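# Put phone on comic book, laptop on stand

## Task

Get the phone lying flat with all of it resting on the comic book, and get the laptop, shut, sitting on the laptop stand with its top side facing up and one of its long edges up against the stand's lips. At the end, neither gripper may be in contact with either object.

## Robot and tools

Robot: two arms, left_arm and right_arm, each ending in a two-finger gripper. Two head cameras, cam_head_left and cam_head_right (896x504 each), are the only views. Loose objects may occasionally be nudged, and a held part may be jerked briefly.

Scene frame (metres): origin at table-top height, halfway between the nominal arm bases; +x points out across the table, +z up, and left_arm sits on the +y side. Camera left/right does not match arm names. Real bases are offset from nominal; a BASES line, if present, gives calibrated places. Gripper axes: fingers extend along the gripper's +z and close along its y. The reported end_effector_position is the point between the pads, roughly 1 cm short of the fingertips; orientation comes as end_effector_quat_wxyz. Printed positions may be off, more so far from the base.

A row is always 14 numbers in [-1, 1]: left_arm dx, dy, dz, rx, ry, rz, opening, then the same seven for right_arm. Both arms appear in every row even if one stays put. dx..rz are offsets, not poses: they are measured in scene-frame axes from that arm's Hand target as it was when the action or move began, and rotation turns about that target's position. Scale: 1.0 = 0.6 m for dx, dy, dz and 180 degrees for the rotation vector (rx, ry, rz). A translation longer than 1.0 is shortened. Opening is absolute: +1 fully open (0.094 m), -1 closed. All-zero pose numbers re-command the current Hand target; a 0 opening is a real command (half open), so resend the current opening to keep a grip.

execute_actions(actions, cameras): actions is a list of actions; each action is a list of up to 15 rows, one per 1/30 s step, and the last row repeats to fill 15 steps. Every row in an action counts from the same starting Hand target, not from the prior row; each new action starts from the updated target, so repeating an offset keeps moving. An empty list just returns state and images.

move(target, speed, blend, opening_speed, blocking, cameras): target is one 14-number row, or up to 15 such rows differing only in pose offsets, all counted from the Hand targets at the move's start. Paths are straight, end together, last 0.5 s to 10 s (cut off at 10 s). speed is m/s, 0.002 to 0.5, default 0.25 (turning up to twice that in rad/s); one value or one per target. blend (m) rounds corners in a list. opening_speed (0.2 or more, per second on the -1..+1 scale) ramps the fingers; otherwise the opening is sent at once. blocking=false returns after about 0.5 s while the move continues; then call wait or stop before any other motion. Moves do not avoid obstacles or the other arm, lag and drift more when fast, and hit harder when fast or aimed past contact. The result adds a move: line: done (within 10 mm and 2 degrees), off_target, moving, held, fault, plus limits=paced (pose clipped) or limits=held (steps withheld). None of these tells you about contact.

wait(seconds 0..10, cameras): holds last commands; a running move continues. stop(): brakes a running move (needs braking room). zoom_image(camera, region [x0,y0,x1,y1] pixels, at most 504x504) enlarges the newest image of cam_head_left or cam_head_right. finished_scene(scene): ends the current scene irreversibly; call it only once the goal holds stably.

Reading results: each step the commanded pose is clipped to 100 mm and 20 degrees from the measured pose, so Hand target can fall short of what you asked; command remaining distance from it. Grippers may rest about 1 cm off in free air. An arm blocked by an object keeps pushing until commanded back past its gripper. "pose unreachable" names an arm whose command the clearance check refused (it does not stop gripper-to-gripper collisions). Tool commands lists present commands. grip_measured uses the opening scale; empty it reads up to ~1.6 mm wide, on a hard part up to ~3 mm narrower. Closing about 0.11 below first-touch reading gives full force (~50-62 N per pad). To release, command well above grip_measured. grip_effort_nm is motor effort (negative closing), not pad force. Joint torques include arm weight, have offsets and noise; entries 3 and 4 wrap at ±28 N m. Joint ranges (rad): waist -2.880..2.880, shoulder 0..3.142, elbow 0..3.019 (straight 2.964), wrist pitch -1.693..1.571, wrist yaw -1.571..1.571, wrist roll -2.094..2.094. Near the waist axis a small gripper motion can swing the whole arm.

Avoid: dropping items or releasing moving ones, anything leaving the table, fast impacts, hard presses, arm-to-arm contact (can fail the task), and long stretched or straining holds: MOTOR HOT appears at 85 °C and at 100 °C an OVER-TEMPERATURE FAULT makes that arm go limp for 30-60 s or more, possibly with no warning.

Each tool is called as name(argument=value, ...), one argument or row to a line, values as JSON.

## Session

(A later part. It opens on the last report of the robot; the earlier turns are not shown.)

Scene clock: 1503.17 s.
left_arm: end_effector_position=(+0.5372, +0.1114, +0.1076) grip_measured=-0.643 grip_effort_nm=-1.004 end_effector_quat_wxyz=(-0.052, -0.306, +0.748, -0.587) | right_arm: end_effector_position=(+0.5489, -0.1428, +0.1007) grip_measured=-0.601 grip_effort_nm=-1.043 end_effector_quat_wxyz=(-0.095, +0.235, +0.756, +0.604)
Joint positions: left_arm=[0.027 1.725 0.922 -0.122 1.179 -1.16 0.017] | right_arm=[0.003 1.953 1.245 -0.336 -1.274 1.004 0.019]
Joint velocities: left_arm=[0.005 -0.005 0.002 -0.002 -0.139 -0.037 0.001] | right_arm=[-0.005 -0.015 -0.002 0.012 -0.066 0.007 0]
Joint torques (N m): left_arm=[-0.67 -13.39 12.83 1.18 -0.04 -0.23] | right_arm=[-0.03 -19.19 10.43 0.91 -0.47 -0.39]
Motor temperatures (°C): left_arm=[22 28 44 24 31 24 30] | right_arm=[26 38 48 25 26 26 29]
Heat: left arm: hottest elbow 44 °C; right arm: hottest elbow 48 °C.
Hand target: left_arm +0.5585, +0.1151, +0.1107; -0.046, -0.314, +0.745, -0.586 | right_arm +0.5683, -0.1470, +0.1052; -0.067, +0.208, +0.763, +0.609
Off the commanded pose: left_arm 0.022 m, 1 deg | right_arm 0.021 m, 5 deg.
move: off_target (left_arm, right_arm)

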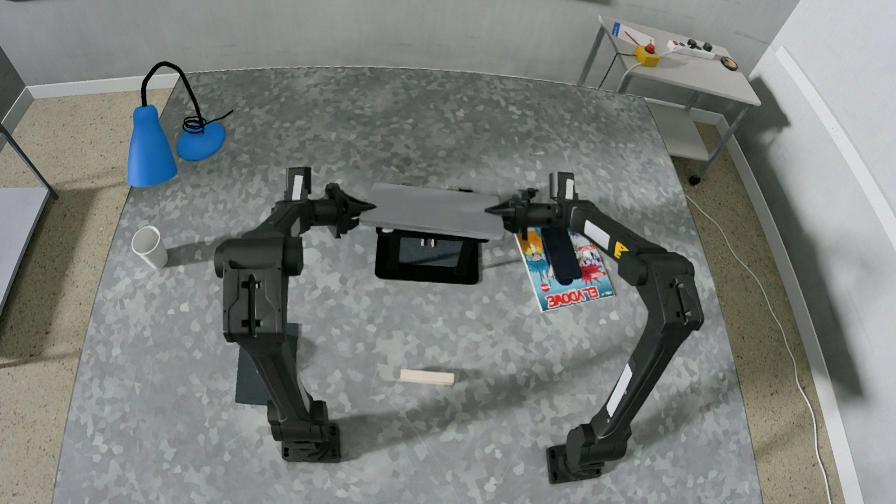

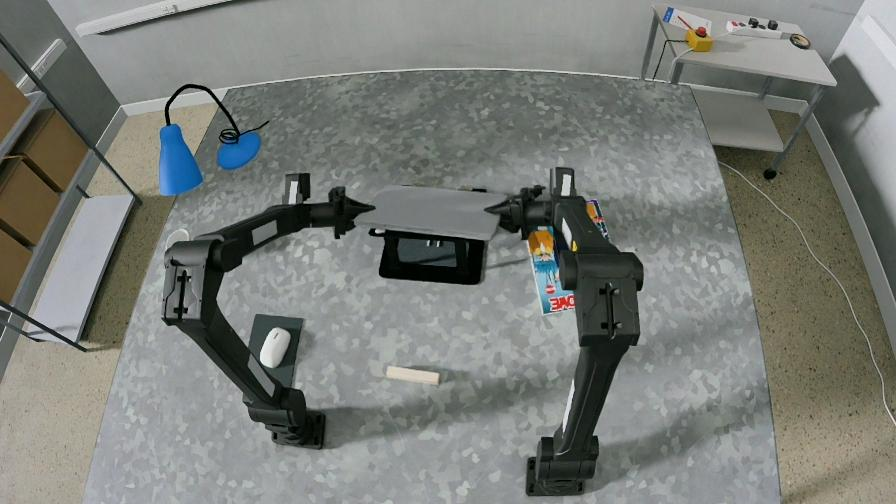

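move(
  target=[0.004,0,-0.003,0,0,0.016,-0.8,0.027,0,-0.018,0,0,0.016,-0.8],
  speed=0.03,
)

zoom_image(
  camera="cam_head_left",
  region=[365, 170, 505, 220],
)

zoom_image(
  camera="cam_head_right",
  region=[375, 170, 515, 220],
)

zoom_image(
  camera="cam_head_left",
  region=[350, 170, 520, 260],
)

Scene clock: 1520.27 s.
left_arm: end_effector_position=(+0.5499, +0.1104, +0.1038) grip_measured=-0.643 grip_effort_nm=-1.004 end_effector_quat_wxyz=(-0.039, -0.322, +0.743, -0.586) | right_arm: end_effector_position=(+0.5690, -0.1418, +0.0906) grip_measured=-0.598 grip_effort_nm=-1.038 end_effector_quat_wxyz=(-0.108, +0.219, +0.758, +0.605)
Joint positions: left_arm=[0.019 1.743 0.922 -0.024 1.143 -1.249 0.017] | right_arm=[0.002 2.034 1.358 -0.475 -1.3 0.891 0.019]
Joint velocities: left_arm=[0.005 -0.015 -0.002 0.007 -0.037 0.022 -0.001] | right_arm=[-0.005 -0.015 0.002 0.002 -0.095 -0.037 0]
Joint torques (N m): left_arm=[-1.03 -15.85 9.69 2.1 -0.06 -0.37] | right_arm=[-0.09 -20.84 10.18 0.13 -0.44 -0.52]
Motor temperatures (°C): left_arm=[22 28 44 24 30 24 30] | right_arm=[26 37 48 25 26 26 29]
Heat: left arm: hottest elbow 44 °C; right arm: hottest elbow 48 °C.
Hand target: left_arm +0.5609, +0.1152, +0.1091; -0.032, -0.333, +0.737, -0.588 | right_arm +0.5847, -0.1475, +0.0941; -0.082, +0.189, +0.767, +0.607
Off the commanded pose: left_arm 0.013 m, 2 deg | right_arm 0.017 m, 5 deg.
move: off_target (left_arm, right_arm)

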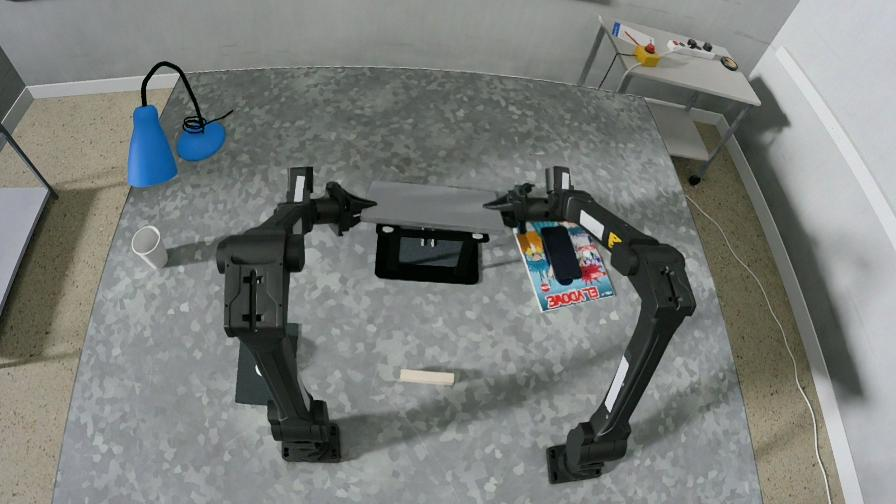

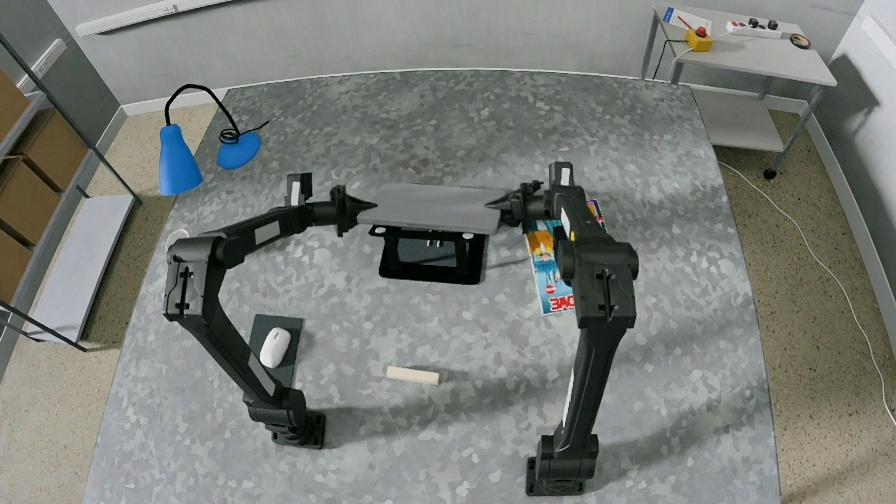

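Scaled by 3.600.

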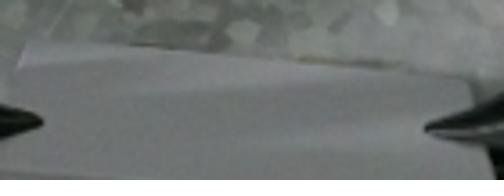

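Scaled by 3.600.

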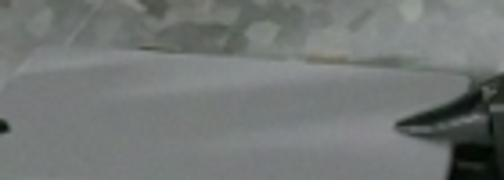

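Scaled by 2.965.

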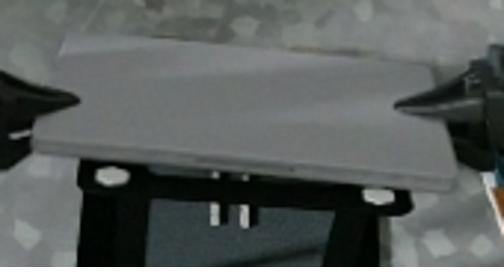

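move(
  target=[-0.01,0,-0.01,0,0,0,-0.8,-0.014,0,-0.008,0,0,0,-0.8],
  speed=0.03,
)

zoom_image(
  camera="cam_head_left",
  region=[350, 170, 520, 260],
)

zoom_image(
  camera="cam_head_right",
  region=[350, 170, 520, 260],
)

Scene clock: 1535.73 s.
left_arm: end_effector_position=(+0.5492, +0.1104, +0.1025) grip_measured=-0.643 grip_effort_nm=-1.009 end_effector_quat_wxyz=(-0.035, -0.319, +0.742, -0.588) | right_arm: end_effector_position=(+0.5690, -0.1418, +0.0906) grip_measured=-0.598 grip_effort_nm=-1.038 end_effector_quat_wxyz=(-0.105, +0.215, +0.759, +0.606)
Joint positions: left_arm=[0.019 1.744 0.913 0.003 1.143 -1.255 0.017] | right_arm=[0.002 2.034 1.358 -0.475 -1.3 0.882 0.019]
Joint velocities: left_arm=[-0.015 -0.015 -0.017 -0.002 0.007 0.022 0.001] | right_arm=[-0.015 -0.005 0.002 0.002 -0.037 -0.051 0]
Joint torques (N m): left_arm=[-0.62 -15.33 8.4 1.94 -0.07 -0.25] | right_arm=[-0.15 -21.66 8.25 0.4 -0.44 -0.55]
Motor temperatures (°C): left_arm=[22 28 42 24 30 24 30] | right_arm=[26 39 47 25 25 26 29]
Heat: left arm: hottest elbow 42 °C; right arm: hottest elbow 47 °C.
Hand target: left_arm +0.5550, +0.1153, +0.1032; -0.031, -0.333, +0.737, -0.588 | right_arm +0.5761, -0.1474, +0.0894; -0.082, +0.189, +0.767, +0.607
Off the commanded pose: left_arm 0.008 m, 2 deg | right_arm 0.009 m, 4 deg.
move: off_target (right_arm)

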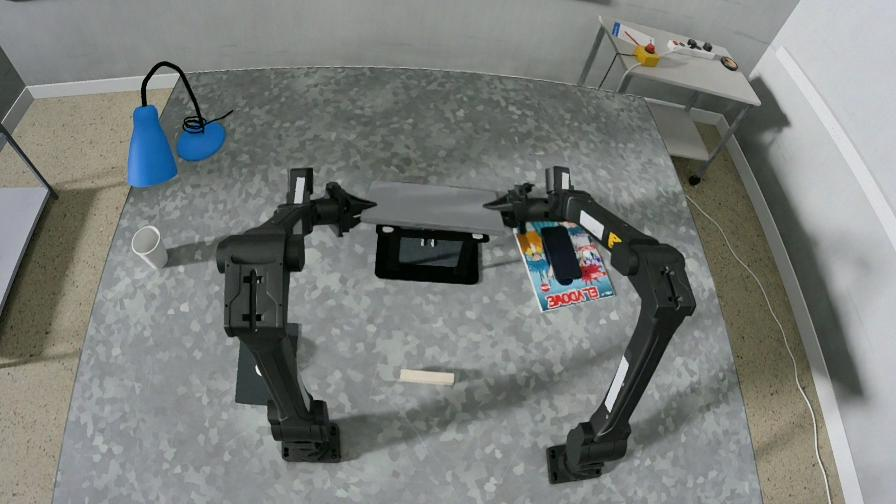

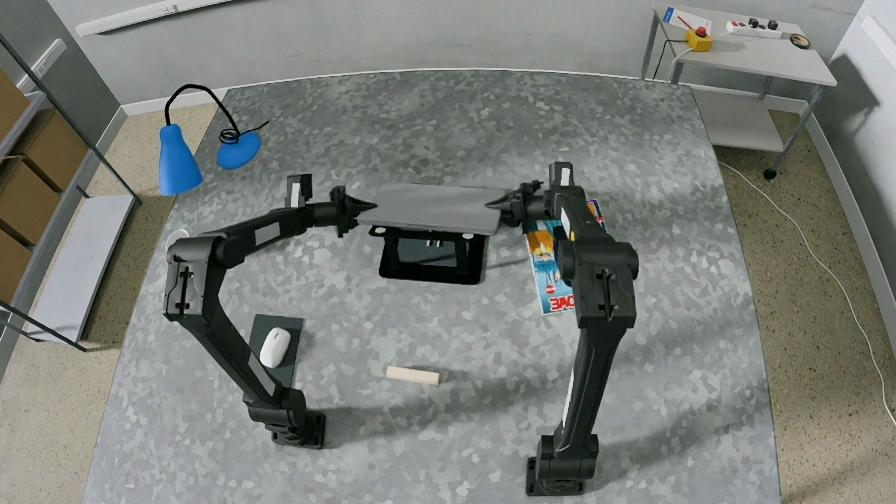

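Scaled by 2.965.

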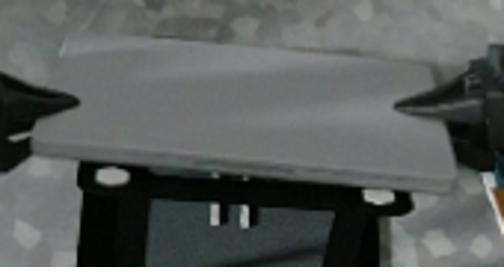

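Scaled by 2.965.

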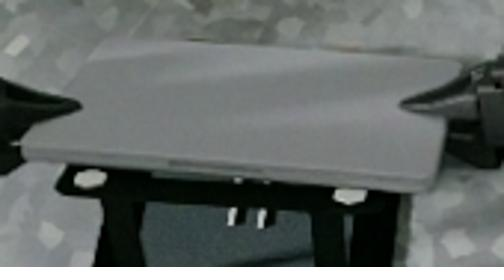

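move(
  target=[0,0,0,0,0,0,-0.45,0,0,0,0,0,0,-0.45],
  speed=0.03,
  opening_speed=0.3,
)

zoom_image(
  camera="cam_head_left",
  region=[350, 170, 520, 260],
)

zoom_image(
  camera="cam_head_right",
  region=[350, 170, 520, 260],
)

Scene clock: 1542.73 s.
left_arm: end_effector_position=(+0.5505, +0.1109, +0.1018) grip_measured=-0.452 grip_effort_nm=0.125 end_effector_quat_wxyz=(-0.040, -0.332, +0.738, -0.586) | right_arm: end_effector_position=(+0.5662, -0.1419, +0.0890) grip_measured=-0.451 grip_effort_nm=0.061 end_effector_quat_wxyz=(-0.088, +0.190, +0.767, +0.607)
Joint positions: left_arm=[0.019 1.744 0.913 0.006 1.134 -1.286 0.026] | right_arm=[0.002 2.034 1.358 -0.502 -1.298 0.794 0.026]
Joint velocities: left_arm=[-0.005 -0.015 -0.002 -0.007 -0.037 0.022 0] | right_arm=[-0.005 0.005 0.007 -0.002 -0.037 -0.037 0.001]
Joint torques (N m): left_arm=[-0.44 -15.74 8.32 1.78 0.26 -0.06] | right_arm=[-0.09 -21.3 8.94 0.25 -0.56 0]
Motor temperatures (°C): left_arm=[22 28 42 24 30 24 30] | right_arm=[26 39 46 25 25 26 29]
Heat: left arm: hottest elbow 42 °C; right arm: hottest elbow 46 °C.
Hand target: left_arm +0.5549, +0.1151, +0.1032; -0.032, -0.333, +0.737, -0.588 | right_arm +0.5762, -0.1473, +0.0894; -0.082, +0.189, +0.767, +0.607
Off the commanded pose: left_arm 0.006 m, 1 deg | right_arm 0.011 m, 1 deg.
move: off_target (right_arm)

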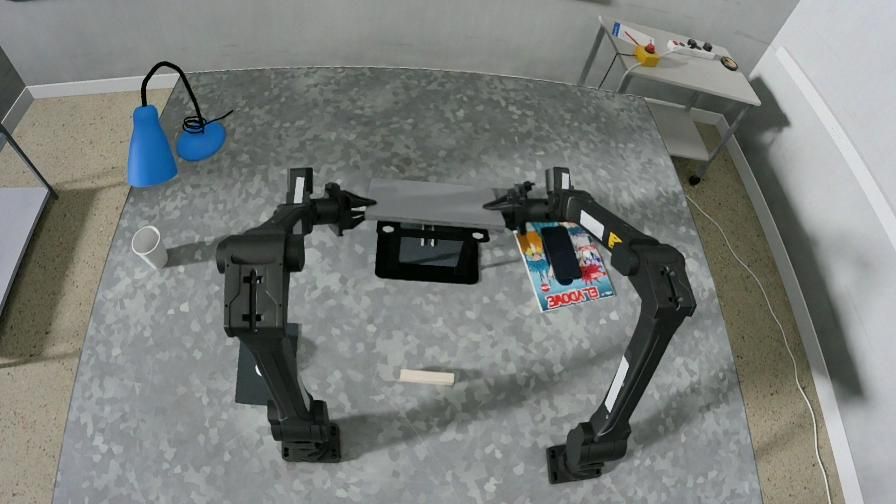

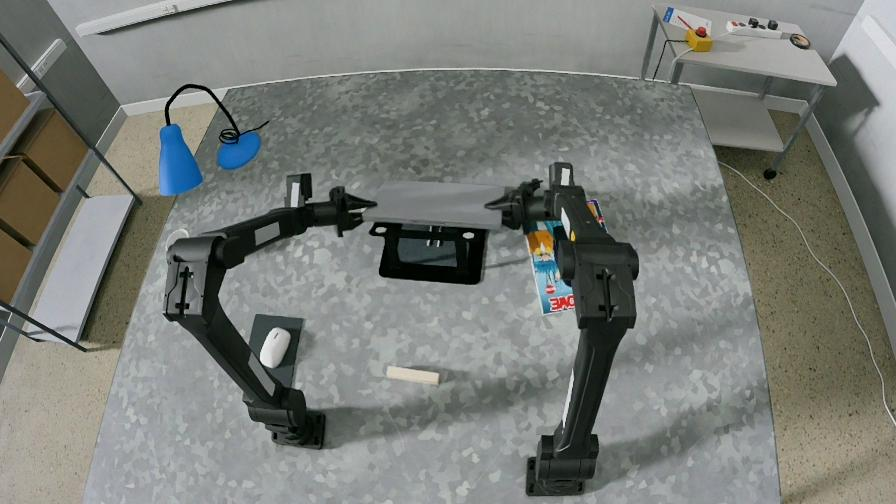

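Scaled by 2.965.

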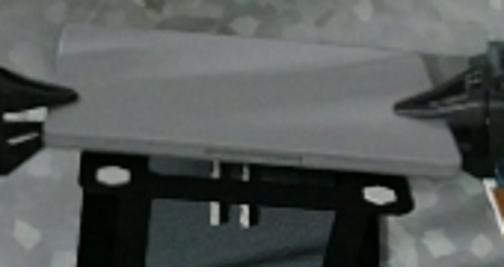

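Scaled by 2.965.

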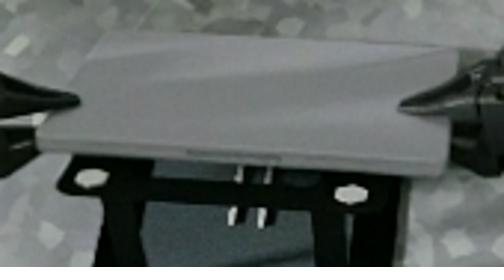

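move(
  target=[0,0,0,0,0,0,-0.8,0,0,0,0,0,0,-0.8],
  speed=0.03,
  opening_speed=0.3,
  cameras=[],
)

move(
  target=[
    [0,0,0.12,0,0,0,-0.8,0,0,0.12,0,0,0,-0.8],
    [-0.04,0,0.15,0,0.02,0,-0.8,-0.04,0,0.15,0,0.03,0,-0.8],
  ],
  speed=0.06,
)

zoom_image(
  camera="cam_head_left",
  region=[350, 170, 520, 260],
)

zoom_image(
  camera="cam_head_right",
  region=[350, 170, 520, 260],
)

Scene clock: 1551.93 s.
left_arm: end_effector_position=(+0.5510, +0.1109, +0.1022) grip_measured=-0.646 grip_effort_nm=-1.004 end_effector_quat_wxyz=(-0.034, -0.326, +0.741, -0.587) | right_arm: end_effector_position=(+0.5657, -0.1420, +0.0903) grip_measured=-0.576 grip_effort_nm=-1.038 end_effector_quat_wxyz=(-0.101, +0.202, +0.761, +0.608)
Joint positions: left_arm=[0.019 1.744 0.913 0.011 1.134 -1.272 0.017] | right_arm=[0.002 2.034 1.358 -0.503 -1.307 0.829 0.02]
Joint velocities: left_arm=[0.015 -0.005 -0.012 0.002 -0.051 -0.037 0] | right_arm=[-0.015 -0.005 -0.002 -0.007 0.022 0.007 -0.001]
Joint torques (N m): left_arm=[-0.15 -15.79 8.29 1.61 0.22 -0.11] | right_arm=[-0.09 -21.25 8.8 0.47 -0.23 -0.29]
Motor temperatures (°C): left_arm=[22 28 41 24 30 24 29] | right_arm=[26 40 45 25 25 26 28]
Heat: left arm: hottest elbow 41 °C; right arm: hottest elbow 45 °C.
Hand target: left_arm +0.5549, +0.1151, +0.1032; -0.032, -0.333, +0.737, -0.588 | right_arm +0.5762, -0.1474, +0.0894; -0.082, +0.189, +0.767, +0.607
Off the commanded pose: left_arm 0.006 m, 1 deg | right_arm 0.012 m, 3 deg.
move: off_target (right_arm)
No camera images: "cameras" was empty.

Scene clock: 1554.53 s.
left_arm: end_effector_position=(+0.5184, +0.1112, +0.1410) grip_measured=-0.649 grip_effort_nm=-1.009 end_effector_quat_wxyz=(-0.091, -0.382, +0.734, -0.554) | right_arm: end_effector_position=(+0.5380, -0.1423, +0.1289) grip_measured=-0.586 grip_effort_nm=-1.038 end_effector_quat_wxyz=(-0.170, +0.260, +0.749, +0.585)
Joint positions: left_arm=[0.019 1.596 0.913 -0.3 1.11 -1.283 0.016] | right_arm=[0.002 1.949 1.36 -0.769 -1.305 0.838 0.019]
Joint velocities: left_arm=[-0.005 -0.024 0.017 -0.007 -0.095 -0.066 -0.001] | right_arm=[0.005 -0.005 -0.002 -0.007 -0.037 -0.007 0.001]
Joint torques (N m): left_arm=[-0.44 -20.31 12.82 0.94 1.15 0.11] | right_arm=[0.15 -26.75 10.45 0.23 -0.31 -0.2]
Motor temperatures (°C): left_arm=[22 28 41 24 30 24 29] | right_arm=[26 40 46 25 25 26 29]
Heat: left arm: hottest elbow 41 °C; right arm: hottest elbow 46 °C.
Hand target: left_arm +0.5309, +0.1156, +0.1925; -0.055, -0.351, +0.736, -0.577 | right_arm +0.5544, -0.1461, +0.1801; -0.118, +0.218, +0.762, +0.598
Off the commanded pose: left_arm 0.054 m, 6 deg | right_arm 0.053 m, 8 deg.
move: off_target (left_arm, right_arm)

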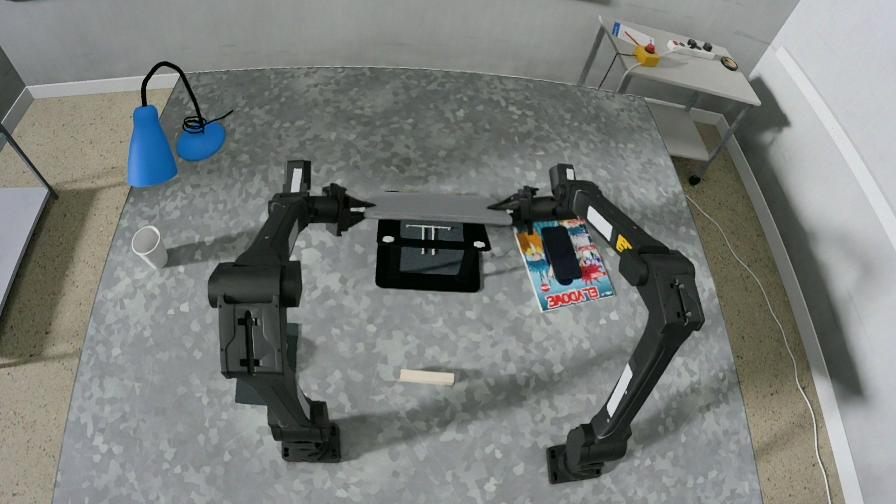

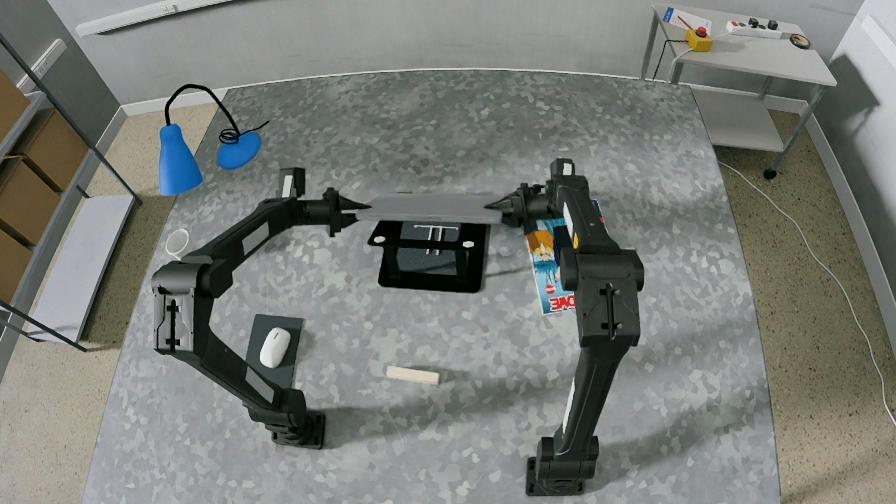

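Scaled by 2.965.

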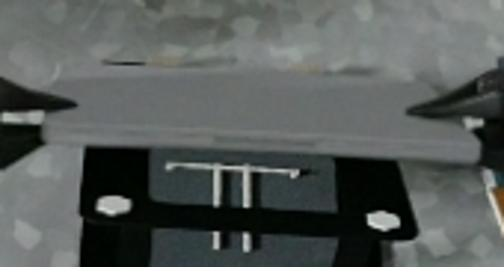

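Scaled by 2.965.

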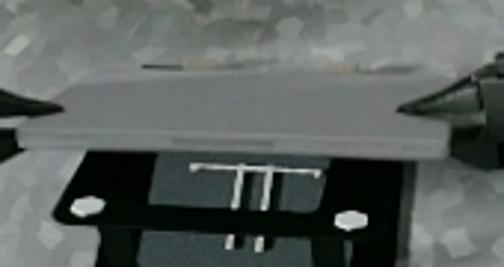

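move(
  target=[0.04,0,0.08,0,0,0,-0.8,0.04,0,0.08,0,0,0,-0.8],
  speed=0.08,
)

zoom_image(
  camera="cam_head_left",
  region=[350, 160, 520, 250],
)

zoom_image(
  camera="cam_head_right",
  region=[350, 160, 520, 250],
)

Scene clock: 1558.70 s.
left_arm: end_effector_position=(+0.5170, +0.1114, +0.1606) grip_measured=-0.649 grip_effort_nm=-1.009 end_effector_quat_wxyz=(-0.125, -0.412, +0.724, -0.539) | right_arm: end_effector_position=(+0.5444, -0.1429, +0.1561) grip_measured=-0.602 grip_effort_nm=-1.033 end_effector_quat_wxyz=(-0.194, +0.286, +0.745, +0.571)
Joint positions: left_arm=[0.019 1.569 0.963 -0.448 1.108 -1.31 0.016] | right_arm=[0.002 1.935 1.432 -0.908 -1.291 0.861 0.019]
Joint velocities: left_arm=[0.005 0.005 -0.007 0.002 0.007 0.066 -0.001] | right_arm=[-0.015 -0.005 -0.012 0.017 -0.022 0.022 0]
Joint torques (N m): left_arm=[-0.62 -20.72 19.59 0.83 1.16 0.36] | right_arm=[0.09 -26.34 14.87 0.5 -0.75 -0.37]
Motor temperatures (°C): left_arm=[22 28 42 24 30 24 30] | right_arm=[26 41 46 25 25 26 29]
Heat: left arm: hottest elbow 42 °C; right arm: hottest elbow 46 °C.
Hand target: left_arm +0.5549, +0.1156, +0.2404; -0.055, -0.351, +0.736, -0.577 | right_arm +0.5795, -0.1456, +0.2275; -0.118, +0.218, +0.762, +0.598
Off the commanded pose: left_arm 0.089 m, 12 deg | right_arm 0.080 m, 12 deg.
move: off_target (left_arm, right_arm)

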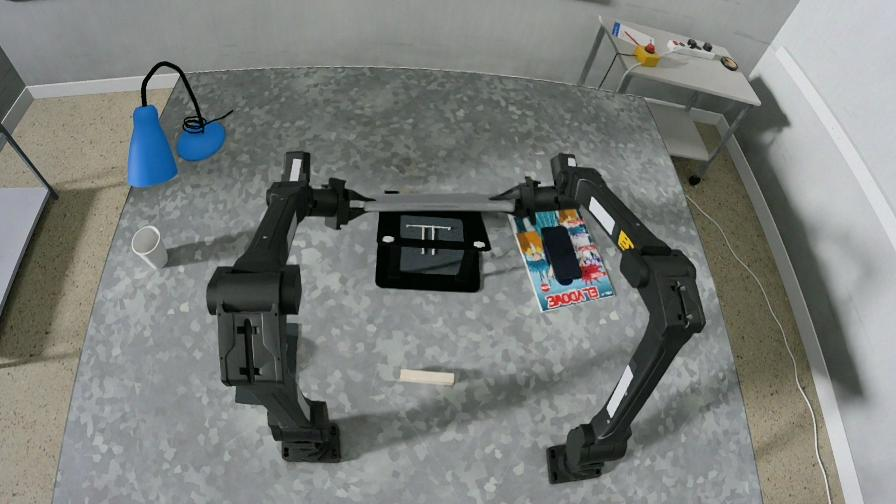

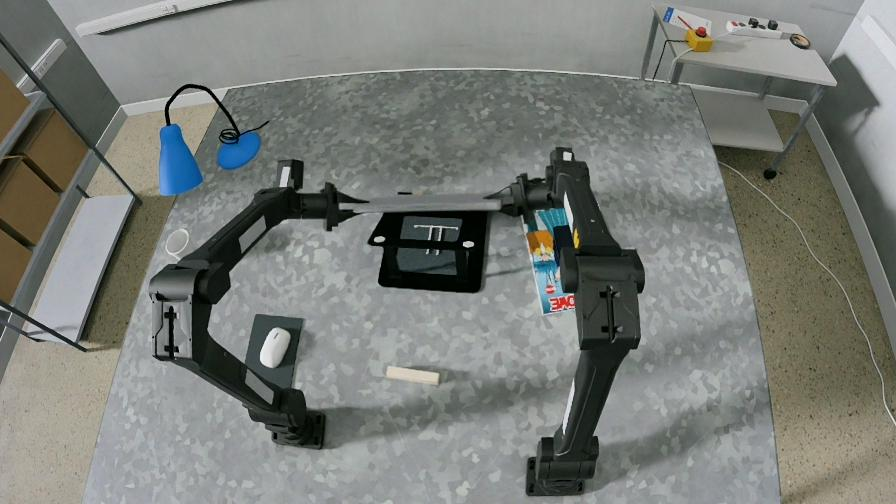

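Scaled by 2.965.

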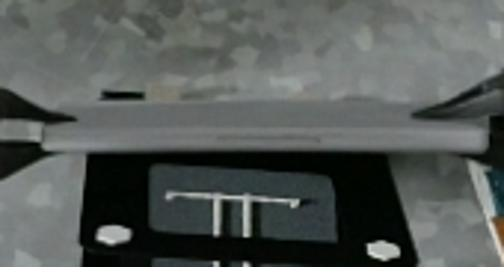

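Scaled by 2.965.

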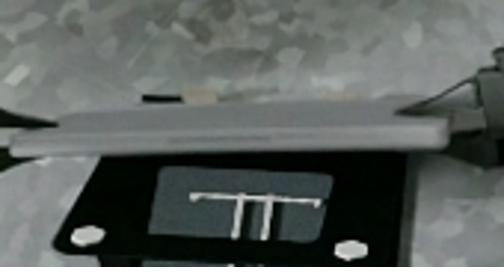

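move(
  target=[0.02,0,0.05,0,-0.06,0,-0.8,0.0,0,0.07,0,-0.06,0,-0.8],
  speed=0.06,
)

zoom_image(
  camera="cam_head_left",
  region=[350, 160, 520, 250],
)

zoom_image(
  camera="cam_head_right",
  region=[350, 160, 520, 250],
)

Scene clock: 1564.17 s.
left_arm: end_effector_position=(+0.5322, +0.1113, +0.1862) grip_measured=-0.649 grip_effort_nm=-1.009 end_effector_quat_wxyz=(-0.069, -0.367, +0.731, -0.571) | right_arm: end_effector_position=(+0.5545, -0.1429, +0.1851) grip_measured=-0.603 grip_effort_nm=-1.038 end_effector_quat_wxyz=(-0.140, +0.245, +0.757, +0.590)
Joint positions: left_arm=[0.019 1.543 0.963 -0.309 1.119 -1.32 0.016] | right_arm=[0.002 1.887 1.432 -0.807 -1.288 0.866 0.019]
Joint velocities: left_arm=[-0.005 -0.015 0.002 0.022 0.007 -0.022 0.001] | right_arm=[-0.005 -0.005 -0.012 -0.007 -0.037 0.037 0.001]
Joint torques (N m): left_arm=[-0.79 -19.96 18.74 2.63 1.02 0.25] | right_arm=[0.15 -28.22 13.74 1.39 -0.76 -0.55]
Motor temperatures (°C): left_arm=[22 28 42 24 31 24 30] | right_arm=[26 41 48 25 26 26 29]
Heat: left arm: hottest elbow 42 °C; right arm: hottest elbow 48 °C.
Hand target: left_arm +0.5668, +0.1156, +0.2707; +0.015, -0.295, +0.737, -0.608 | right_arm +0.5799, -0.1451, +0.2696; -0.046, +0.160, +0.770, +0.615
Off the commanded pose: left_arm 0.091 m, 13 deg | right_arm 0.088 m, 15 deg.
move: off_target (left_arm, right_arm)

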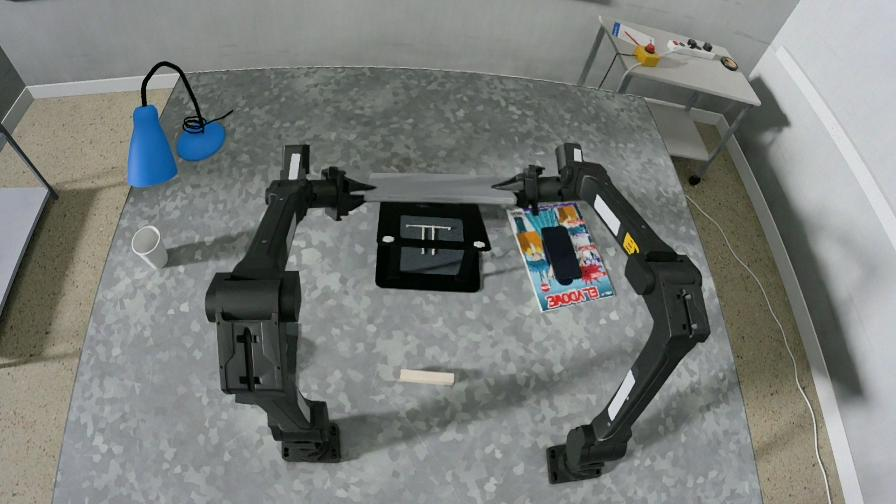

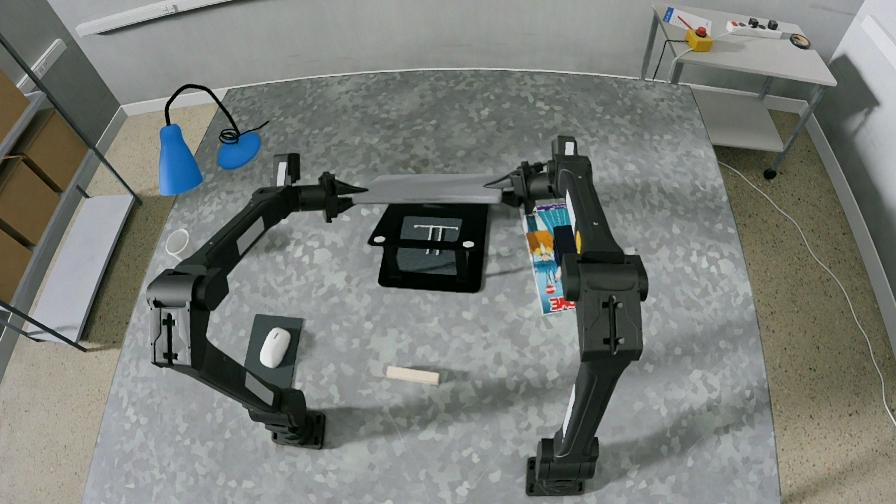

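Scaled by 2.965.

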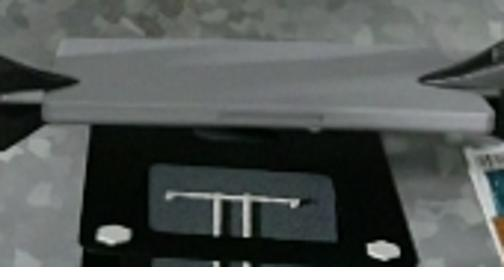

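Scaled by 2.965.

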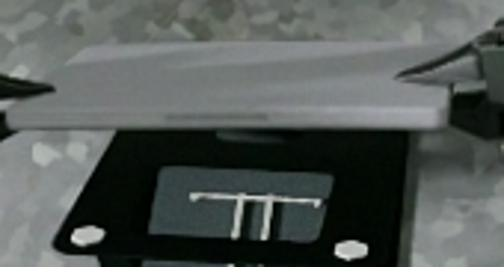

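move(
  target=[
    [0,0,0.05,0,-0.02,0,-0.8,0.0,0,0.05,0,-0.02,0,-0.8],
    [-0.1,0,0.08,0,-0.02,0,-0.8,-0.1,0,0.08,0,-0.02,0,-0.8],
  ],
  speed=0.06,
)

zoom_image(
  camera="cam_head_left",
  region=[350, 160, 520, 250],
)

zoom_image(
  camera="cam_head_right",
  region=[350, 160, 520, 250],
)

Scene clock: 1569.90 s.
left_arm: end_effector_position=(+0.5086, +0.1098, +0.2693) grip_measured=-0.649 grip_effort_nm=-1.009 end_effector_quat_wxyz=(-0.014, -0.322, +0.733, -0.599) | right_arm: end_effector_position=(+0.5286, -0.1434, +0.2694) grip_measured=-0.603 grip_effort_nm=-1.043 end_effector_quat_wxyz=(-0.083, +0.203, +0.765, +0.606)
Joint positions: left_arm=[0.02 1.352 0.954 -0.324 1.129 -1.337 0.016] | right_arm=[0.001 1.707 1.394 -0.796 -1.287 0.873 0.019]
Joint velocities: left_arm=[-0.015 0.005 -0.007 -0.012 -0.066 -0.066 0] | right_arm=[0.005 0.005 -0.002 -0.012 0.051 -0.066 0]
Joint torques (N m): left_arm=[0.03 -17.26 13.52 2.11 0.91 0.42] | right_arm=[0.56 -25.29 9.09 1.39 -0.75 -0.55]
Motor temperatures (°C): left_arm=[22 28 42 24 31 24 30] | right_arm=[26 42 49 25 26 26 29]
Heat: left arm: hottest elbow 42 °C; right arm: hottest elbow 49 °C.
Hand target: left_arm +0.5068, +0.1162, +0.3184; +0.038, -0.276, +0.736, -0.617 | right_arm +0.5210, -0.1442, +0.3186; -0.022, +0.140, +0.772, +0.620
Off the commanded pose: left_arm 0.050 m, 8 deg | right_arm 0.049 m, 10 deg.
move: off_target (left_arm, right_arm); limits=paced

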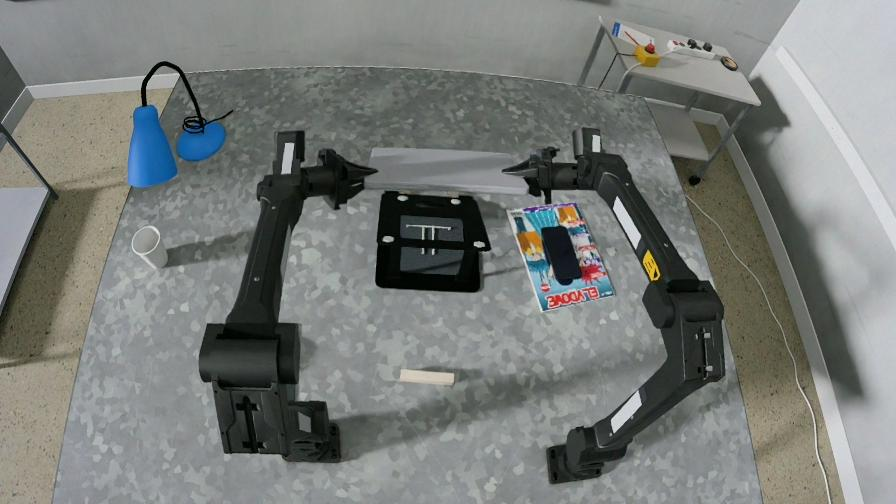

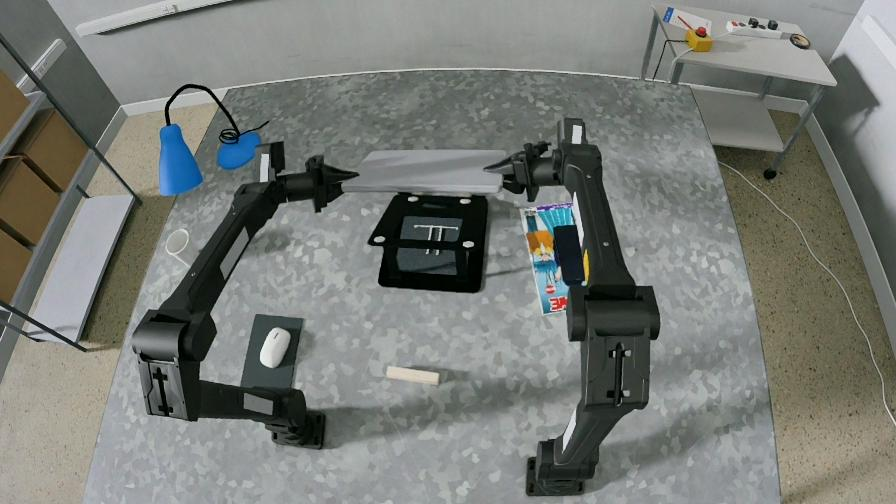

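Scaled by 2.965.

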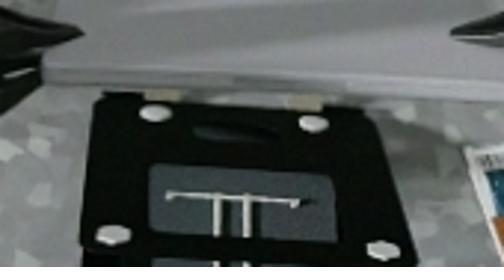

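Scaled by 2.965.

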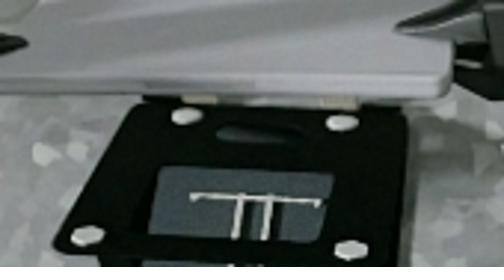

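move(
  target=[0.0,0,-0.08,0,0.06,0,-0.8,0.0,0,-0.08,0,0.06,0,-0.8],
  speed=0.06,
)

zoom_image(
  camera="cam_head_left",
  region=[340, 160, 540, 260],
)

zoom_image(
  camera="cam_head_right",
  region=[340, 160, 540, 260],
)

Scene clock: 1587.40 s.
left_arm: end_effector_position=(+0.4973, +0.1095, +0.2413) grip_measured=-0.649 grip_effort_nm=-1.004 end_effector_quat_wxyz=(-0.070, -0.365, +0.730, -0.574) | right_arm: end_effector_position=(+0.5190, -0.1438, +0.2453) grip_measured=-0.604 grip_effort_nm=-1.033 end_effector_quat_wxyz=(-0.130, +0.245, +0.759, +0.590)
Joint positions: left_arm=[0.021 1.38 0.949 -0.451 1.127 -1.323 0.016] | right_arm=[0.001 1.728 1.374 -0.87 -1.279 0.889 0.019]
Joint velocities: left_arm=[-0.005 -0.005 -0.007 0.002 -0.007 -0.095 0] | right_arm=[0.005 0.005 -0.002 -0.017 -0.007 0.037 0]
Joint torques (N m): left_arm=[-0.44 -14.8 14.04 1.43 0.69 0.53] | right_arm=[0.38 -21.25 9.4 0.76 -1.12 -0.53]
Motor temperatures (°C): left_arm=[22 28 43 24 31 24 30] | right_arm=[26 43 48 25 26 26 29]
Heat: left arm: hottest elbow 43 °C; right arm: hottest elbow 48 °C.
Hand target: left_arm +0.5069, +0.1161, +0.2703; -0.032, -0.333, +0.737, -0.588 | right_arm +0.5203, -0.1446, +0.2706; -0.094, +0.199, +0.766, +0.605
Off the commanded pose: left_arm 0.031 m, 6 deg | right_arm 0.025 m, 7 deg.
move: off_target (left_arm, right_arm)

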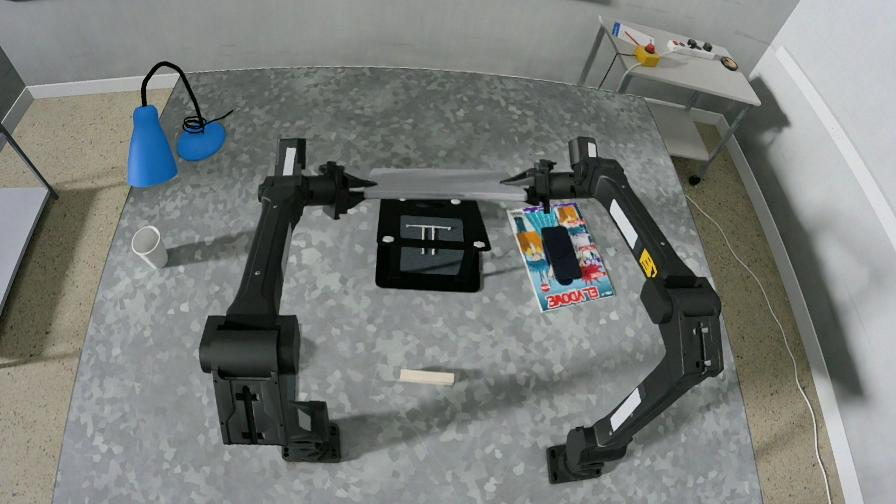

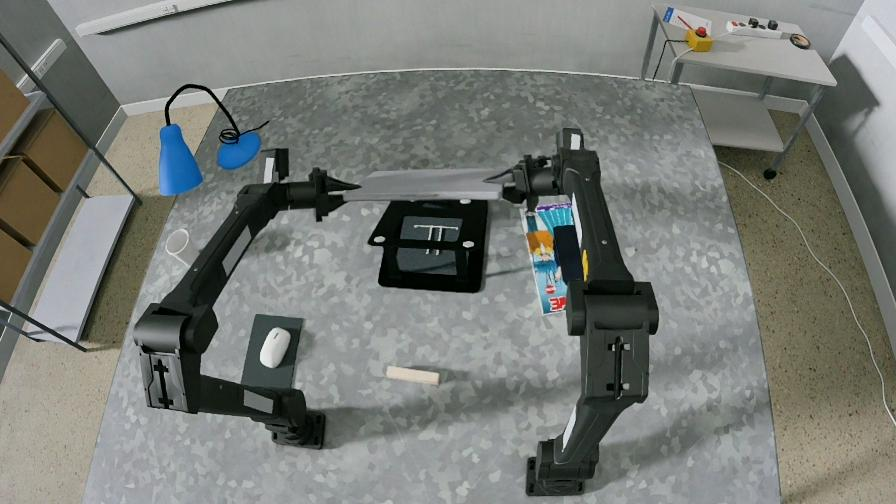

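Scaled by 2.520.

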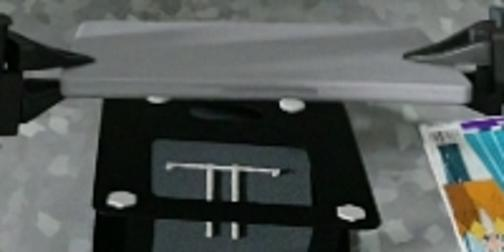

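Scaled by 2.520.

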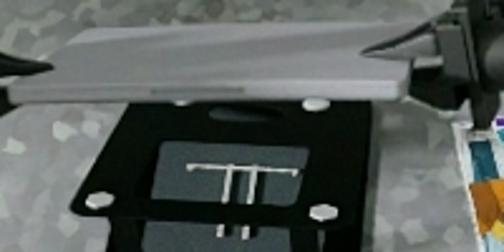

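move(
  target=[
    [0.03,0,-0.08,0,0.03,0,-0.8,0.03,0,-0.08,0,0.03,0,-0.8],
    [0.06,0,-0.13,0,0.03,0,-0.8,0.06,0,-0.13,0,0.03,0,-0.8],
  ],
  speed=0.06,
)

zoom_image(
  camera="cam_head_left",
  region=[340, 160, 540, 260],
)

zoom_image(
  camera="cam_head_right",
  region=[340, 160, 540, 260],
)

Scene clock: 1594.50 s.
left_arm: end_effector_position=(+0.5173, +0.1110, +0.1557) grip_measured=-0.649 grip_effort_nm=-1.009 end_effector_quat_wxyz=(-0.118, -0.400, +0.726, -0.547) | right_arm: end_effector_position=(+0.5335, -0.1436, +0.1552) grip_measured=-0.605 grip_effort_nm=-1.038 end_effector_quat_wxyz=(-0.187, +0.288, +0.746, +0.571)
Joint positions: left_arm=[0.021 1.579 0.949 -0.402 1.122 -1.3 0.016] | right_arm=[0.001 1.899 1.374 -0.847 -1.282 0.893 0.019]
Joint velocities: left_arm=[-0.005 -0.005 0.002 0.002 -0.037 -0.007 0.001] | right_arm=[0.005 -0.015 -0.002 -0.012 0.066 -0.037 0.001]
Joint torques (N m): left_arm=[-0.85 -16.38 14.26 2.22 0.62 0.24] | right_arm=[0.32 -22.65 11.52 1.1 -1.03 -0.59]
Motor temperatures (°C): left_arm=[22 28 44 24 31 24 30] | right_arm=[26 43 48 25 26 26 29]
Heat: left arm: hottest elbow 44 °C; right arm: hottest elbow 48 °C.
Hand target: left_arm +0.5429, +0.1156, +0.1924; -0.066, -0.360, +0.735, -0.571 | right_arm +0.5548, -0.1457, +0.1919; -0.130, +0.227, +0.760, +0.595
Off the commanded pose: left_arm 0.045 m, 8 deg | right_arm 0.044 m, 10 deg.
move: off_target (left_arm, right_arm)

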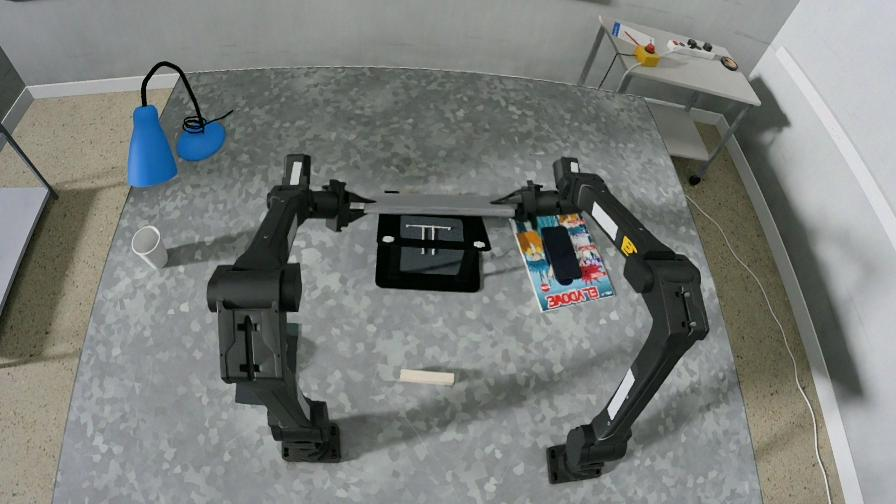

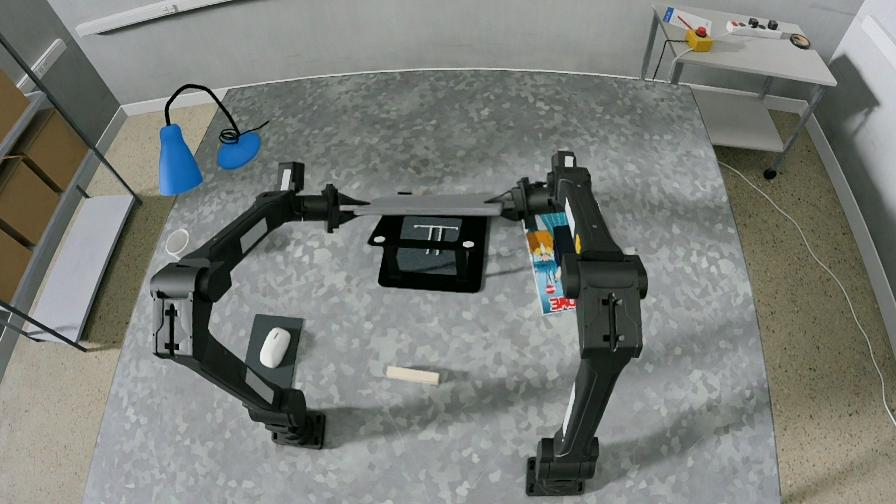

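Scaled by 2.520.

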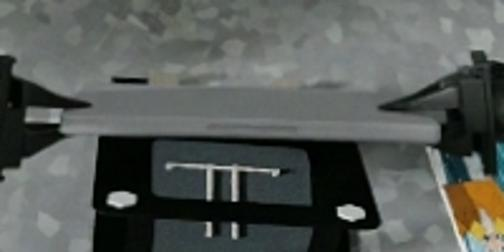

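Scaled by 2.520.

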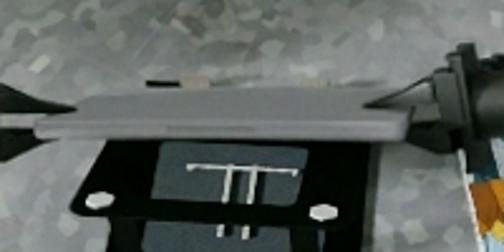

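move(
  target=[0.005,0,-0.06,0,0,0,-0.8,0.005,0,-0.06,0,0,0,-0.8],
  speed=0.04,
)

zoom_image(
  camera="cam_head_left",
  region=[340, 160, 540, 260],
)

zoom_image(
  camera="cam_head_right",
  region=[340, 160, 540, 260],
)

Scene clock: 1601.10 s.
left_arm: end_effector_position=(+0.5311, +0.1115, +0.1364) grip_measured=-0.649 grip_effort_nm=-1.013 end_effector_quat_wxyz=(-0.098, -0.383, +0.731, -0.556) | right_arm: end_effector_position=(+0.5441, -0.1433, +0.1352) grip_measured=-0.605 grip_effort_nm=-1.033 end_effector_quat_wxyz=(-0.171, +0.274, +0.749, +0.578)
Joint positions: left_arm=[0.021 1.639 0.949 -0.298 1.124 -1.288 0.016] | right_arm=[0.001 1.941 1.374 -0.763 -1.287 0.89 0.019]
Joint velocities: left_arm=[0.005 -0.005 0.007 -0.002 0.007 0.022 0] | right_arm=[-0.015 -0.005 0.002 -0.007 0.066 -0.007 0.001]
Joint torques (N m): left_arm=[-0.91 -16.15 11.22 2.3 0.53 0.15] | right_arm=[0.15 -22.65 9.52 1.1 -0.9 -0.57]
Motor temperatures (°C): left_arm=[22 28 44 24 30 24 30] | right_arm=[26 42 48 25 27 26 29]
Heat: left arm: hottest elbow 44 °C; right arm: hottest elbow 48 °C.
Hand target: left_arm +0.5459, +0.1154, +0.1566; -0.066, -0.360, +0.735, -0.571 | right_arm +0.5570, -0.1462, +0.1559; -0.130, +0.227, +0.760, +0.595
Off the commanded pose: left_arm 0.025 m, 5 deg | right_arm 0.025 m, 8 deg.
move: off_target (left_arm, right_arm)

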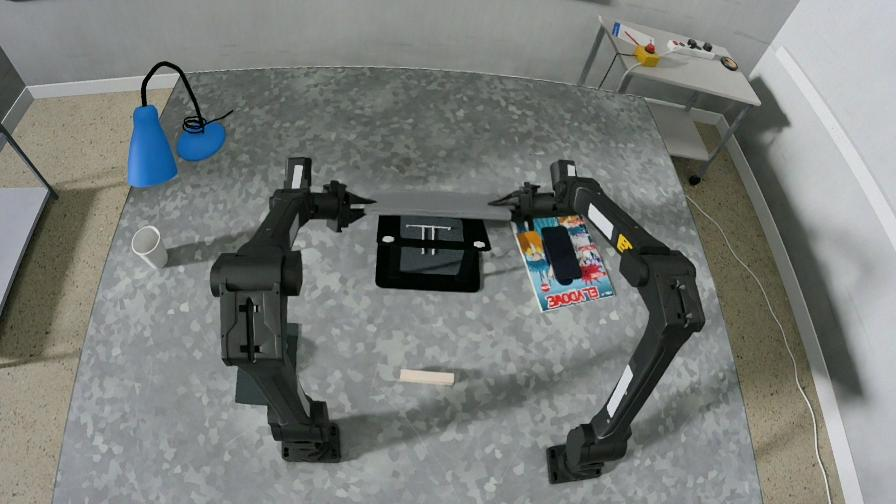

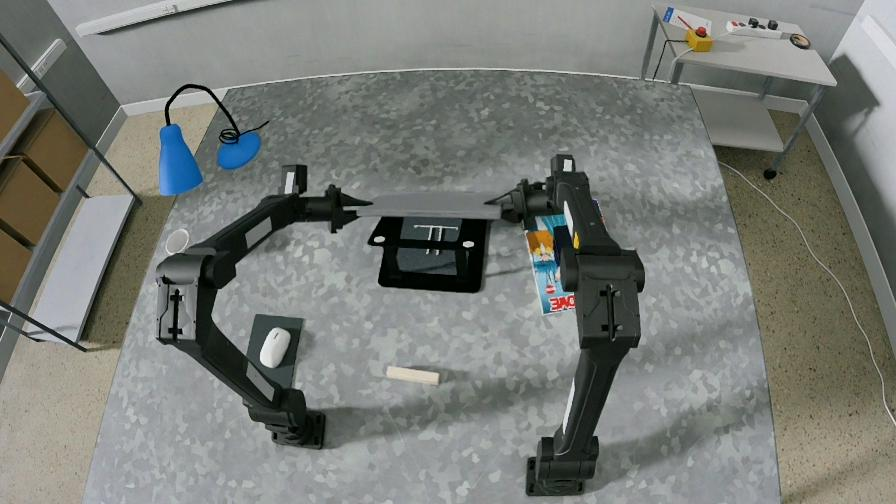

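Scaled by 2.520.

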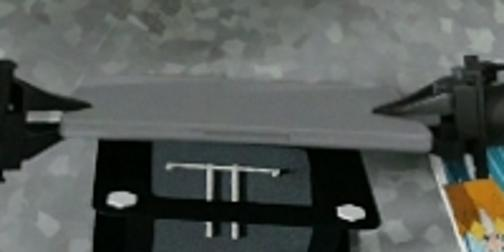

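Scaled by 2.520.

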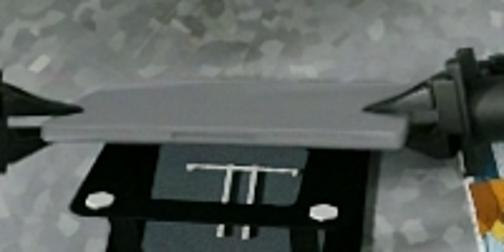

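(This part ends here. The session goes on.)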